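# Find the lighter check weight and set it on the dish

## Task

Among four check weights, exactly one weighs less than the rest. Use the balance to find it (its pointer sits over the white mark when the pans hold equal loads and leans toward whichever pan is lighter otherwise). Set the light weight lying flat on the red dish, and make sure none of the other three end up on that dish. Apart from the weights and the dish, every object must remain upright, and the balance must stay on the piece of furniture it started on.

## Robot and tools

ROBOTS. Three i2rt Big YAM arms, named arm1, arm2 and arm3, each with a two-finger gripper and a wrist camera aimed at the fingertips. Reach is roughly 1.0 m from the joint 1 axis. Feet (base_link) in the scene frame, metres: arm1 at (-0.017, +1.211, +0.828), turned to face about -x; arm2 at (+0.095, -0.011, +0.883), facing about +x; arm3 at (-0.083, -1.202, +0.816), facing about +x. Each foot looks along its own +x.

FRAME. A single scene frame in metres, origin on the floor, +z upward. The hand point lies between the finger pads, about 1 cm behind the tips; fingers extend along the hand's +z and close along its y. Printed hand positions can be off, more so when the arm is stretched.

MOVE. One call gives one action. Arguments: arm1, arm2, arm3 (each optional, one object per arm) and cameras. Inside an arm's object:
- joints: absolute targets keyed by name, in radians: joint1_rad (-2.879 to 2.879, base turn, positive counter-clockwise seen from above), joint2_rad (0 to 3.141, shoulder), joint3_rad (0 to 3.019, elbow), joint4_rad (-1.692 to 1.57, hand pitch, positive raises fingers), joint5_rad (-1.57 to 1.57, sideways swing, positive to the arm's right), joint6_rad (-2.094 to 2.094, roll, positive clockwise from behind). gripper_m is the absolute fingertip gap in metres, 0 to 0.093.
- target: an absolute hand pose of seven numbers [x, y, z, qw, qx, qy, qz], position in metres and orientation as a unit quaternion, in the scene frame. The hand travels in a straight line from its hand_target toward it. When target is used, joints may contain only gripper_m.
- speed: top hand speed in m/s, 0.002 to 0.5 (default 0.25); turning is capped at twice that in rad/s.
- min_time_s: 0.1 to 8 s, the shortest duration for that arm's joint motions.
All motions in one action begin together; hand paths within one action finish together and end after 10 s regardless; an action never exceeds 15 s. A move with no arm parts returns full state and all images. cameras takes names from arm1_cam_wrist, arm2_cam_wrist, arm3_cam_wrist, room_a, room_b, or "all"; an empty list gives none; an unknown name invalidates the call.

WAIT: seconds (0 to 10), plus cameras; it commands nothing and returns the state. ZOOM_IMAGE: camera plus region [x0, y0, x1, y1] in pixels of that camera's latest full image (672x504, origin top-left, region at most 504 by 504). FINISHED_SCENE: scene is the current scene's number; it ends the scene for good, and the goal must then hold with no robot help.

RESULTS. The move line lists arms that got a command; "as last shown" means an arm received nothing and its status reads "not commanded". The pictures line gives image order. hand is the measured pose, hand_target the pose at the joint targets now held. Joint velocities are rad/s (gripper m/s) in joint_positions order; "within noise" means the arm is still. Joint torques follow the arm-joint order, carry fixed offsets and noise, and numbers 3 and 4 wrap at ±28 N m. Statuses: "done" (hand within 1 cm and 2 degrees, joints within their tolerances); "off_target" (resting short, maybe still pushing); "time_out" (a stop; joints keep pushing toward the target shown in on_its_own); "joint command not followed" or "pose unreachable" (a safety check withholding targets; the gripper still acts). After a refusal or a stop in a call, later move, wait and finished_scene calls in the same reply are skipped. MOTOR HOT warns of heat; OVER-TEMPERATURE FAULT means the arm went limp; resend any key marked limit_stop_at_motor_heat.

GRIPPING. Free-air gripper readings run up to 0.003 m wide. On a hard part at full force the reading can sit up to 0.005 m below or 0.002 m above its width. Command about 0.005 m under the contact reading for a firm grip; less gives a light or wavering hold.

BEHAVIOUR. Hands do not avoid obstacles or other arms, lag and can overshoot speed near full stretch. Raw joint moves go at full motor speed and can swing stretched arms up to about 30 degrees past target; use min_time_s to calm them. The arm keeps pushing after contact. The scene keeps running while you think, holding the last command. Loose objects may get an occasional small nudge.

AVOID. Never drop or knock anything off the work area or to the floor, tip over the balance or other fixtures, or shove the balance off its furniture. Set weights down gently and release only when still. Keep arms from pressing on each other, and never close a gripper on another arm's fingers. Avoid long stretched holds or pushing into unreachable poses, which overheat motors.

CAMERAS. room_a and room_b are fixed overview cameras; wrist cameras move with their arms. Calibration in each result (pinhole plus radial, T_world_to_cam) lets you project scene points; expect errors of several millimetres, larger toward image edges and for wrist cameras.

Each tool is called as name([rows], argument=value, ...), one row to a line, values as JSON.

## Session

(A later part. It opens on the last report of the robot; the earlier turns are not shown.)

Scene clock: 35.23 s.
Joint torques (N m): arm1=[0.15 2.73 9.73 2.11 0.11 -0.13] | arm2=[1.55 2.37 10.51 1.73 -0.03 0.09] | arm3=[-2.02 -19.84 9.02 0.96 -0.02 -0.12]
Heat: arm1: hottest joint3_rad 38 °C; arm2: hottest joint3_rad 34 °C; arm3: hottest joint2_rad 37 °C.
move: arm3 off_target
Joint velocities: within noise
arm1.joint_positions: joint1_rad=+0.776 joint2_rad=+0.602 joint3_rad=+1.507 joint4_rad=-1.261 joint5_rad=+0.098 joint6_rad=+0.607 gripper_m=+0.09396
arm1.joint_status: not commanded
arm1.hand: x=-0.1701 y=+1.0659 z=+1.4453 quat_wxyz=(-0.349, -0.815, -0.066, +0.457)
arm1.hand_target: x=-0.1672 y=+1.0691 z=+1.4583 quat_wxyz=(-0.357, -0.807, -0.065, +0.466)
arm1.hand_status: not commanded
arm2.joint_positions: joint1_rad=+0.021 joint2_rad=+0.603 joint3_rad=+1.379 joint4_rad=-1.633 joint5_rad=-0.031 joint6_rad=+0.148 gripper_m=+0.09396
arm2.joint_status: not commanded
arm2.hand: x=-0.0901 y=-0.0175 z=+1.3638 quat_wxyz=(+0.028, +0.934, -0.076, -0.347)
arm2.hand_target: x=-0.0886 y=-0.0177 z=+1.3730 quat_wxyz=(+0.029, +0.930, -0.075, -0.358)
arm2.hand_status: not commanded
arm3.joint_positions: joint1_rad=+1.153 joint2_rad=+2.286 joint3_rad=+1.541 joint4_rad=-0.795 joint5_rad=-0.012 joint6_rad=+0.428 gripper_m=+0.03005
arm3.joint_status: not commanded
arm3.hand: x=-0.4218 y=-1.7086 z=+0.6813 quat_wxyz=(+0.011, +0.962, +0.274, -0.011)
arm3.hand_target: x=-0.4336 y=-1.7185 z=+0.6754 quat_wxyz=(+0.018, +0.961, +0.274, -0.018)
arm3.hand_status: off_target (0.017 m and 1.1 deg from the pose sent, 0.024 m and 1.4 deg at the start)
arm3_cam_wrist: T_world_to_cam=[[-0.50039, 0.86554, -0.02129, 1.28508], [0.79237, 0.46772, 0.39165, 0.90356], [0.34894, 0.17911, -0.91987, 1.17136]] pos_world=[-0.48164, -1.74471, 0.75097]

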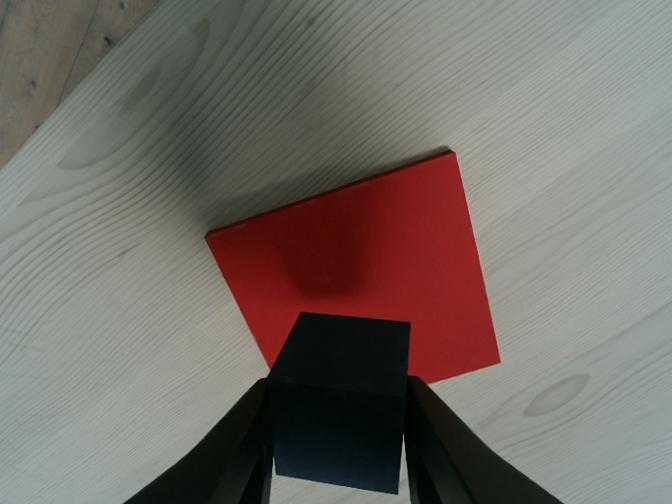

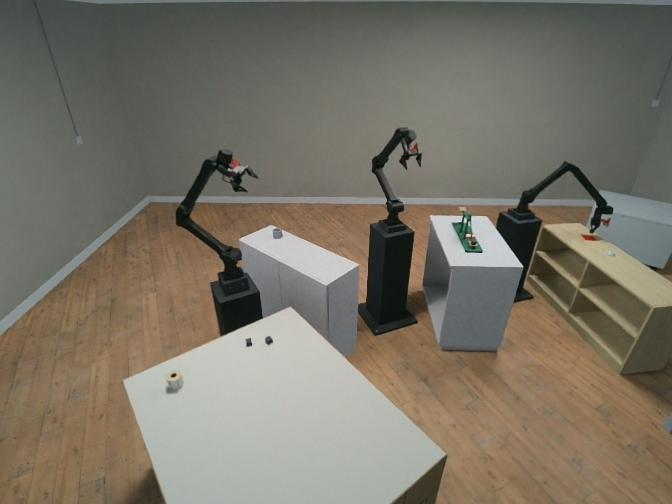

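move(arm3={"target":[-0.435,-1.717,0.658,0.016,0.962,0.2743,-0.016],"speed":0.06}, cameras=["room_a"])

zoom_image(camera="room_a", region=[565, 205, 625, 265])

move(arm3={"target":[-0.435,-1.717,0.648,0.016,0.962,0.2743,-0.016],"speed":0.04}, cameras=["arm3_cam_wrist","room_a"])

zoom_image(camera="room_a", region=[565, 205, 625, 265])

Scene clock: 36.63 s.
Joint torques (N m): arm1=[-0.56 2.84 9.74 2.13 0.08 -0.15] | arm2=[1.32 2.32 10.51 1.77 -0.03 0.09] | arm3=[-2.02 -19.96 8.79 0.94 0 -0.13]
Heat: arm1: hottest joint3_rad 38 °C; arm2: hottest joint3_rad 34 °C; arm3: hottest joint2_rad 37 °C.
move: arm3 off_target
Joint velocities: within noise
arm1, arm2: as last shown
arm3.joint_positions: joint1_rad=+1.150 joint2_rad=+2.318 joint3_rad=+1.547 joint4_rad=-0.774 joint5_rad=-0.012 joint6_rad=+0.425 gripper_m=+0.03005
arm3.joint_status: not commanded
arm3.hand: x=-0.4233 y=-1.7073 z=+0.6647 quat_wxyz=(+0.009, +0.962, +0.273, -0.010)
arm3.hand_target: x=-0.4347 y=-1.7163 z=+0.6584 quat_wxyz=(+0.016, +0.961, +0.274, -0.016)
arm3.hand_status: off_target (0.017 m and 1.1 deg from the pose sent, 0.028 m and 0.8 deg at the start)

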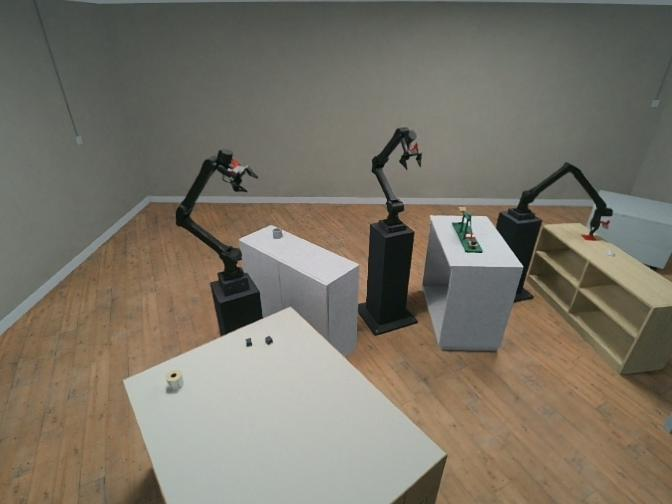

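Scaled by 8.400 from the camera's image (finer frame: 960x720).

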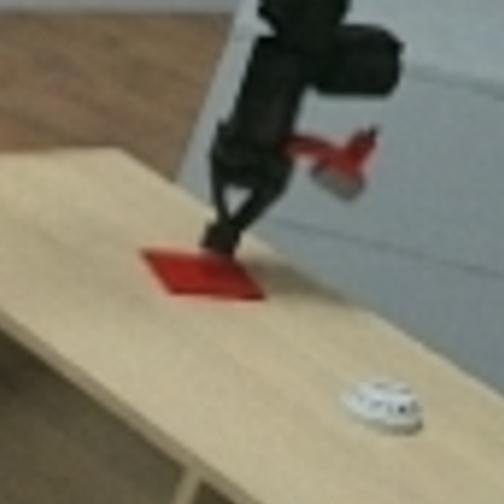

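Scene clock: 37.70 s.
Joint torques (N m): arm1=[-0.32 3.08 9.61 2.17 0.09 -0.14] | arm2=[1.55 2.43 10.54 1.77 -0.02 0.09] | arm3=[-2.08 -19.9 8.73 0.92 0 -0.14]
Heat: arm1: hottest joint3_rad 38 °C; arm2: hottest joint3_rad 34 °C; arm3: hottest joint2_rad 37 °C.
move: arm3 off_target
Joint velocities: within noise
arm1, arm2: as last shown
arm3.joint_positions: joint1_rad=+1.150 joint2_rad=+2.335 joint3_rad=+1.550 joint4_rad=-0.759 joint5_rad=-0.012 joint6_rad=+0.425 gripper_m=+0.03005
arm3.joint_status: not commanded
arm3.hand: x=-0.4237 y=-1.7077 z=+0.6557 quat_wxyz=(+0.010, +0.962, +0.273, -0.010)
arm3.hand_target: x=-0.4347 y=-1.7163 z=+0.6483 quat_wxyz=(+0.016, +0.961, +0.274, -0.016)
arm3.hand_status: off_target (0.017 m and 1.0 deg from the pose sent, 0.023 m and 1.1 deg at the start)
arm3_cam_wrist: T_world_to_cam=[[-0.5, 0.8658, -0.0199, 1.28248], [0.7919, 0.46639, 0.39416, 0.91047], [0.35055, 0.18132, -0.91882, 1.15215]] pos_world=[-0.48365, -1.74391, 0.72528]

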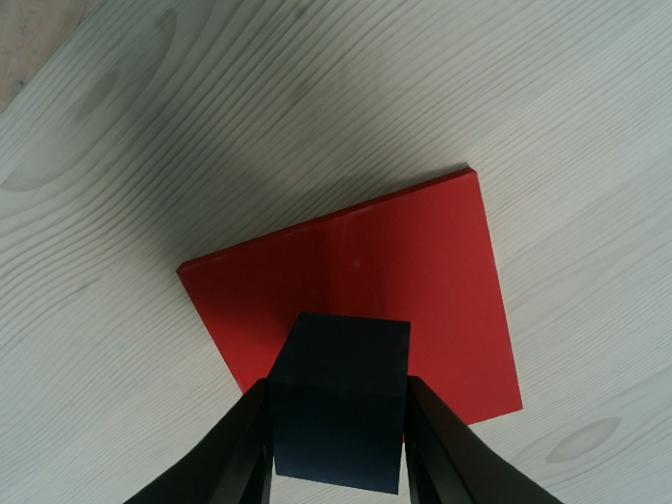

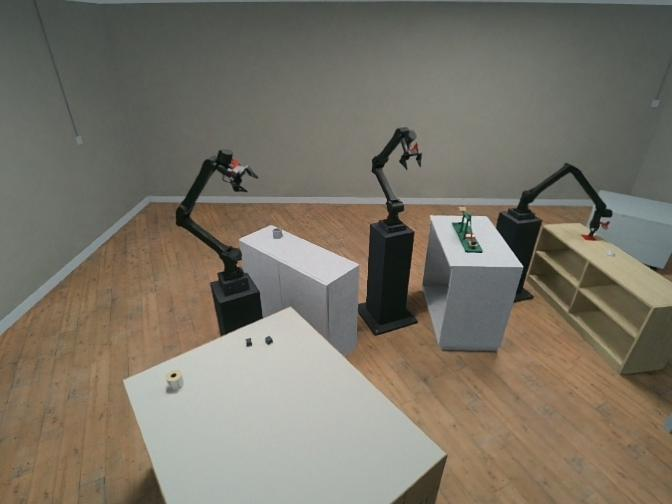

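Scaled by 8.400 from the camera's image (finer frame: 960x720).

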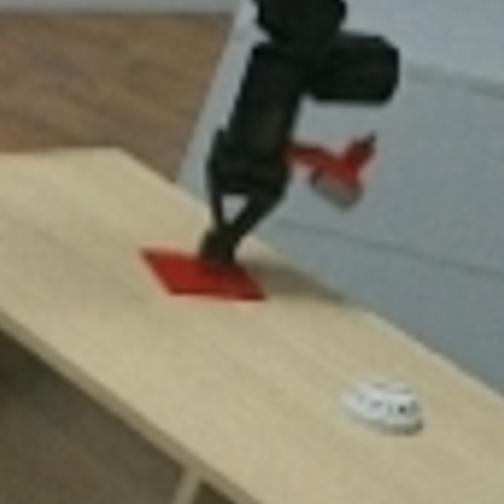

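Still maybe 1 cm up.

move(arm3={"target":[-0.434,-1.716,0.641,0.014,0.962,0.2743,-0.014],"speed":0.04})

move(arm3={"target":[-0.434,-1.715,0.634,0.014,0.962,0.2743,-0.014],"speed":0.04})

move(arm3={"target":[-0.434,-1.715,0.628,0.014,0.962,0.2743,-0.014],"speed":0.04}, cameras=["arm3_cam_wrist","room_a"])

zoom_image(camera="room_a", region=[565, 205, 625, 265])

Scene clock: 38.97 s.
Joint torques (N m): arm1=[-0.09 3.19 9.73 2 0.08 -0.14] | arm2=[1.44 2.37 10.58 1.74 -0.04 0.07] | arm3=[-1.96 -19.84 8.75 0.91 0.01 -0.12]
Heat: arm1: hottest joint3_rad 38 °C; arm2: hottest joint3_rad 34 °C; arm3: hottest joint2_rad 37 °C.
move: arm3 off_target
Joint velocities: within noise
arm1, arm2: as last shown
arm3.joint_positions: joint1_rad=+1.150 joint2_rad=+2.347 joint3_rad=+1.551 joint4_rad=-0.754 joint5_rad=-0.012 joint6_rad=+0.425 gripper_m=+0.03005
arm3.joint_status: not commanded
arm3.hand: x=-0.4227 y=-1.7060 z=+0.6488 quat_wxyz=(+0.007, +0.962, +0.273, -0.008)
arm3.hand_target: x=-0.4336 y=-1.7152 z=+0.6413 quat_wxyz=(+0.014, +0.961, +0.274, -0.014)
arm3.hand_status: off_target (0.017 m and 1.0 deg from the pose sent, 0.020 m and 0.7 deg at the start)
pictures: none

Scene clock: 39.97 s.
Joint torques (N m): arm1=[-0.21 2.78 9.77 2.13 0.11 -0.12] | arm2=[1.49 2.26 10.59 1.78 -0.03 0.08] | arm3=[-1.96 -19.6 8.43 0.95 0.02 -0.13]
Heat: arm1: hottest joint3_rad 38 °C; arm2: hottest joint3_rad 34 °C; arm3: hottest joint2_rad 37 °C.
move: arm3 off_target
Joint velocities: within noise
arm1, arm2: as last shown
arm3.joint_positions: joint1_rad=+1.150 joint2_rad=+2.355 joint3_rad=+1.554 joint4_rad=-0.742 joint5_rad=-0.012 joint6_rad=+0.425 gripper_m=+0.03005
arm3.joint_status: not commanded
arm3.hand: x=-0.4239 y=-1.7078 z=+0.6452 quat_wxyz=(+0.010, +0.962, +0.273, -0.010)
arm3.hand_target: x=-0.4337 y=-1.7144 z=+0.6345 quat_wxyz=(+0.014, +0.961, +0.274, -0.014)
arm3.hand_status: off_target (0.017 m and 0.7 deg from the pose sent, 0.021 m and 1.0 deg at the start)
pictures: none

Scene clock: 40.93 s.
Joint torques (N m): arm1=[-0.32 2.73 9.69 2.06 0.06 -0.17] | arm2=[1.38 2.43 10.51 1.78 -0.02 0.08] | arm3=[-1.9 -19.02 8.59 1.11 0.02 -0.12]
Heat: arm1: hottest joint3_rad 38 °C; arm2: hottest joint3_rad 34 °C; arm3: hottest joint2_rad 37 °C.
move: arm3 off_target
Joint velocities: within noise
arm1, arm2: as last shown
arm3.joint_positions: joint1_rad=+1.150 joint2_rad=+2.355 joint3_rad=+1.554 joint4_rad=-0.737 joint5_rad=-0.012 joint6_rad=+0.424 gripper_m=+0.03005
arm3.joint_status: not commanded
arm3.hand: x=-0.4246 y=-1.7087 z=+0.6448 quat_wxyz=(+0.011, +0.962, +0.274, -0.012)
arm3.hand_target: x=-0.4335 y=-1.7142 z=+0.6285 quat_wxyz=(+0.014, +0.961, +0.274, -0.014)
arm3.hand_status: off_target (0.020 m and 0.4 deg from the pose sent, 0.021 m and 0.7 deg at the start)
arm3_cam_wrist: T_world_to_cam=[[-0.5008, 0.86528, -0.02218, 1.283], [0.79268, 0.46877, 0.38976, 0.92316], [0.34765, 0.17761, -0.92065, 1.13619]] pos_world=[-0.48424, -1.7447, 0.71467]

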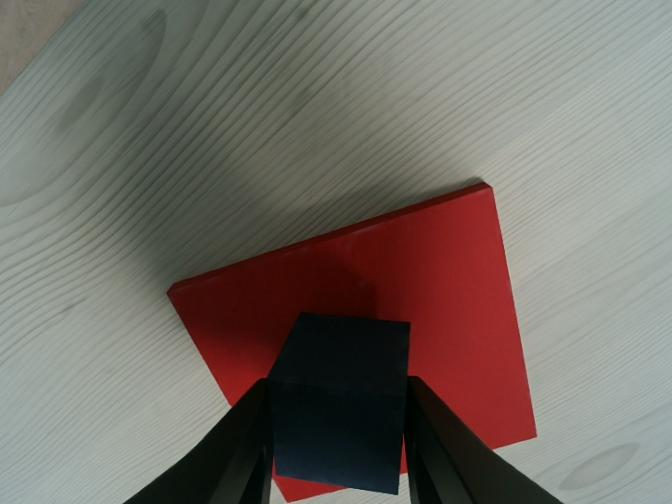

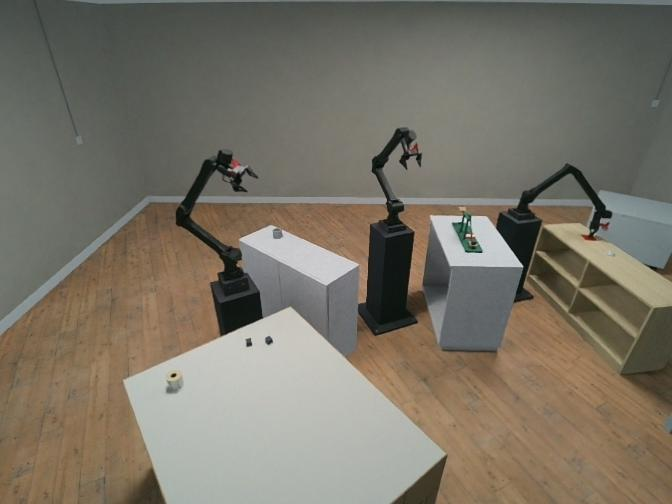

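Scaled by 8.400 from the camera's image (finer frame: 960x720).

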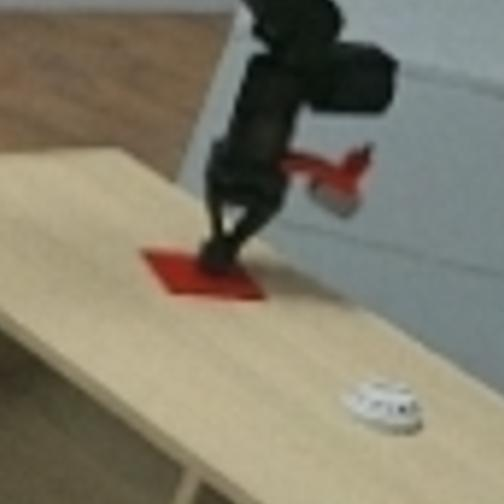

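move(arm3={"target":[-0.434,-1.715,0.640,0.014,0.962,0.2743,-0.014],"speed":0.05})

move(arm3={"joints":{"gripper_m":0.06}})

move(arm3={"target":[-0.434,-1.715,0.79,0.014,0.962,0.2743,-0.014],"speed":0.15}, cameras=["arm3_cam_wrist","room_a"])

zoom_image(camera="room_a", region=[565, 205, 625, 265])

Scene clock: 42.13 s.
Joint torques (N m): arm1=[-0.32 2.9 9.72 2.17 0.1 -0.13] | arm2=[1.79 2.14 10.48 1.76 -0.02 0.08] | arm3=[-2.08 -20.54 8.38 0.39 0.02 -0.12]
Heat: arm1: hottest joint3_rad 38 °C; arm2: hottest joint3_rad 35 °C; arm3: hottest joint2_rad 38 °C.
move: arm3 off_target
Joint velocities: within noise
arm1, arm2: as last shown
arm3.joint_positions: joint1_rad=+1.150 joint2_rad=+2.355 joint3_rad=+1.554 joint4_rad=-0.737 joint5_rad=-0.012 joint6_rad=+0.424 gripper_m=+0.03005
arm3.joint_status: not commanded
arm3.hand: x=-0.4246 y=-1.7087 z=+0.6448 quat_wxyz=(+0.011, +0.962, +0.274, -0.012)
arm3.hand_target: x=-0.4339 y=-1.7147 z=+0.6402 quat_wxyz=(+0.014, +0.962, +0.274, -0.014)
arm3.hand_status: off_target (0.012 m and 0.4 deg from the pose sent, 0.012 m and 0.4 deg at the start)
pictures: none

Scene clock: 42.77 s.
Joint torques (N m): arm1=[-0.03 3.02 9.74 2.09 0.07 -0.13] | arm2=[1.49 2.49 10.56 1.74 -0.03 0.08] | arm3=[-2.08 -20.48 8.36 0.42 0.02 -0.13]
Heat: arm1: hottest joint3_rad 38 °C; arm2: hottest joint3_rad 35 °C; arm3: hottest joint2_rad 38 °C.
move: arm3 done
Joint velocities: within noise
arm1, arm2: as last shown
arm3.joint_positions: joint1_rad=+1.150 joint2_rad=+2.355 joint3_rad=+1.554 joint4_rad=-0.737 joint5_rad=-0.012 joint6_rad=+0.424 gripper_m=+0.05984
arm3.joint_status: all done
arm3.hand: x=-0.4246 y=-1.7087 z=+0.6448 quat_wxyz=(+0.011, +0.962, +0.274, -0.012)
arm3.hand_target: x=-0.4339 y=-1.7147 z=+0.6402 quat_wxyz=(+0.014, +0.962, +0.274, -0.014)
arm3.hand_status: not commanded
pictures: none

Scene clock: 44.53 s.
Joint torques (N m): arm1=[-0.32 3.25 9.74 1.99 0.08 -0.14] | arm2=[1.38 2.32 10.58 1.69 -0.02 0.09] | arm3=[-2.14 -22.07 9.51 0.2 0.02 -0.12]
Heat: arm1: hottest joint3_rad 39 °C; arm2: hottest joint3_rad 35 °C; arm3: hottest joint2_rad 38 °C.
move: arm3 off_target
Joint velocities: within noise
arm1.joint_positions: joint1_rad=+0.776 joint2_rad=+0.602 joint3_rad=+1.507 joint4_rad=-1.261 joint5_rad=+0.098 joint6_rad=+0.607 gripper_m=+0.09396
arm1.joint_status: not commanded
arm1.hand: x=-0.1701 y=+1.0659 z=+1.4453 quat_wxyz=(-0.349, -0.815, -0.066, +0.457)
arm1.hand_target: x=-0.1672 y=+1.0691 z=+1.4583 quat_wxyz=(-0.357, -0.807, -0.065, +0.466)
arm1.hand_status: not commanded
arm2.joint_positions: joint1_rad=+0.021 joint2_rad=+0.603 joint3_rad=+1.379 joint4_rad=-1.633 joint5_rad=-0.031 joint6_rad=+0.148 gripper_m=+0.09396
arm2.joint_status: not commanded
arm2.hand: x=-0.0901 y=-0.0175 z=+1.3638 quat_wxyz=(+0.028, +0.934, -0.076, -0.347)
arm2.hand_target: x=-0.0886 y=-0.0177 z=+1.3730 quat_wxyz=(+0.029, +0.930, -0.075, -0.358)
arm2.hand_status: not commanded
arm3.joint_positions: joint1_rad=+1.148 joint2_rad=+2.146 joint3_rad=+1.569 joint4_rad=-0.995 joint5_rad=-0.012 joint6_rad=+0.422 gripper_m=+0.05993
arm3.joint_status: not commanded
arm3.hand: x=-0.4210 y=-1.7034 z=+0.7719 quat_wxyz=(+0.001, +0.962, +0.274, +0.000)
arm3.hand_target: x=-0.4338 y=-1.7144 z=+0.7904 quat_wxyz=(+0.014, +0.961, +0.274, -0.014)
arm3.hand_status: off_target (0.025 m and 2.2 deg from the pose sent, 0.146 m and 0.4 deg at the start)
arm3_cam_wrist: T_world_to_cam=[[-0.49985, 0.86608, -0.0078, 1.2737], [0.78569, 0.4572, 0.41673, 0.82491], [0.36449, 0.20217, -0.909, 1.29089]] pos_world=[-0.48197, -1.74126, 0.83959]

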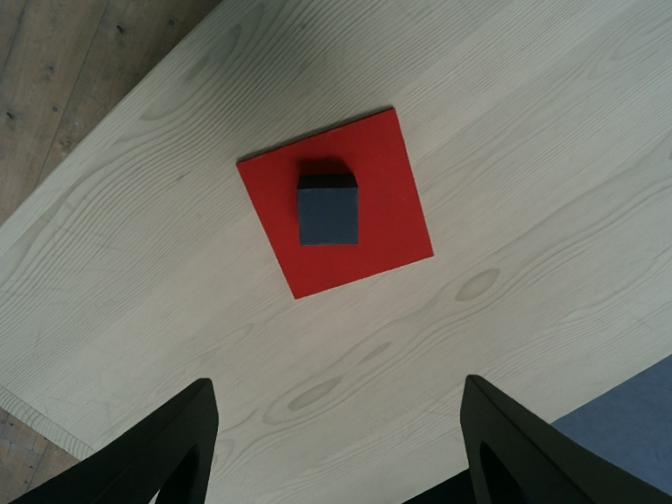

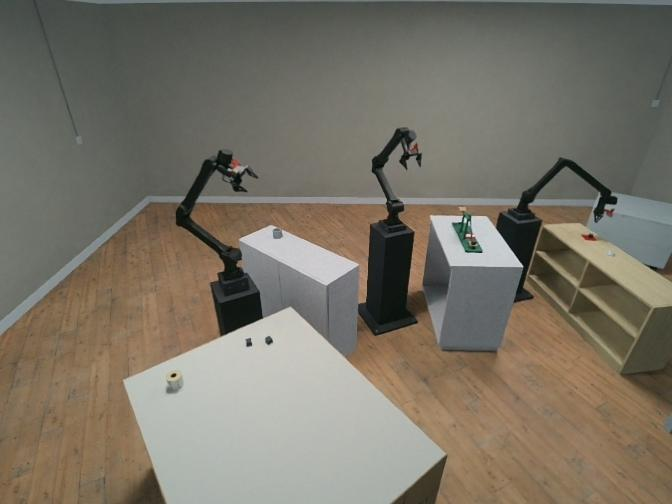

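Scaled by 8.400 from the camera's image (finer frame: 960x720).

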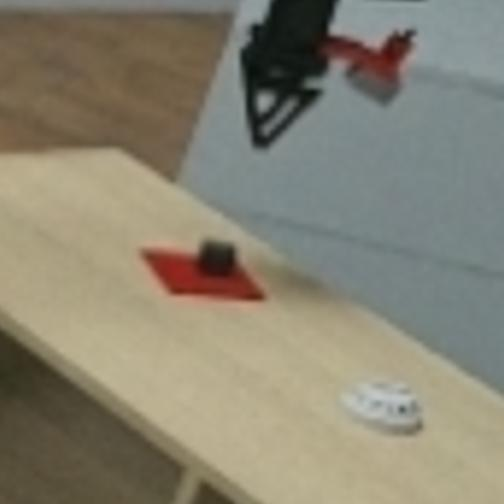

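finished_scene(scene=2)

The scene is finished: the task was done.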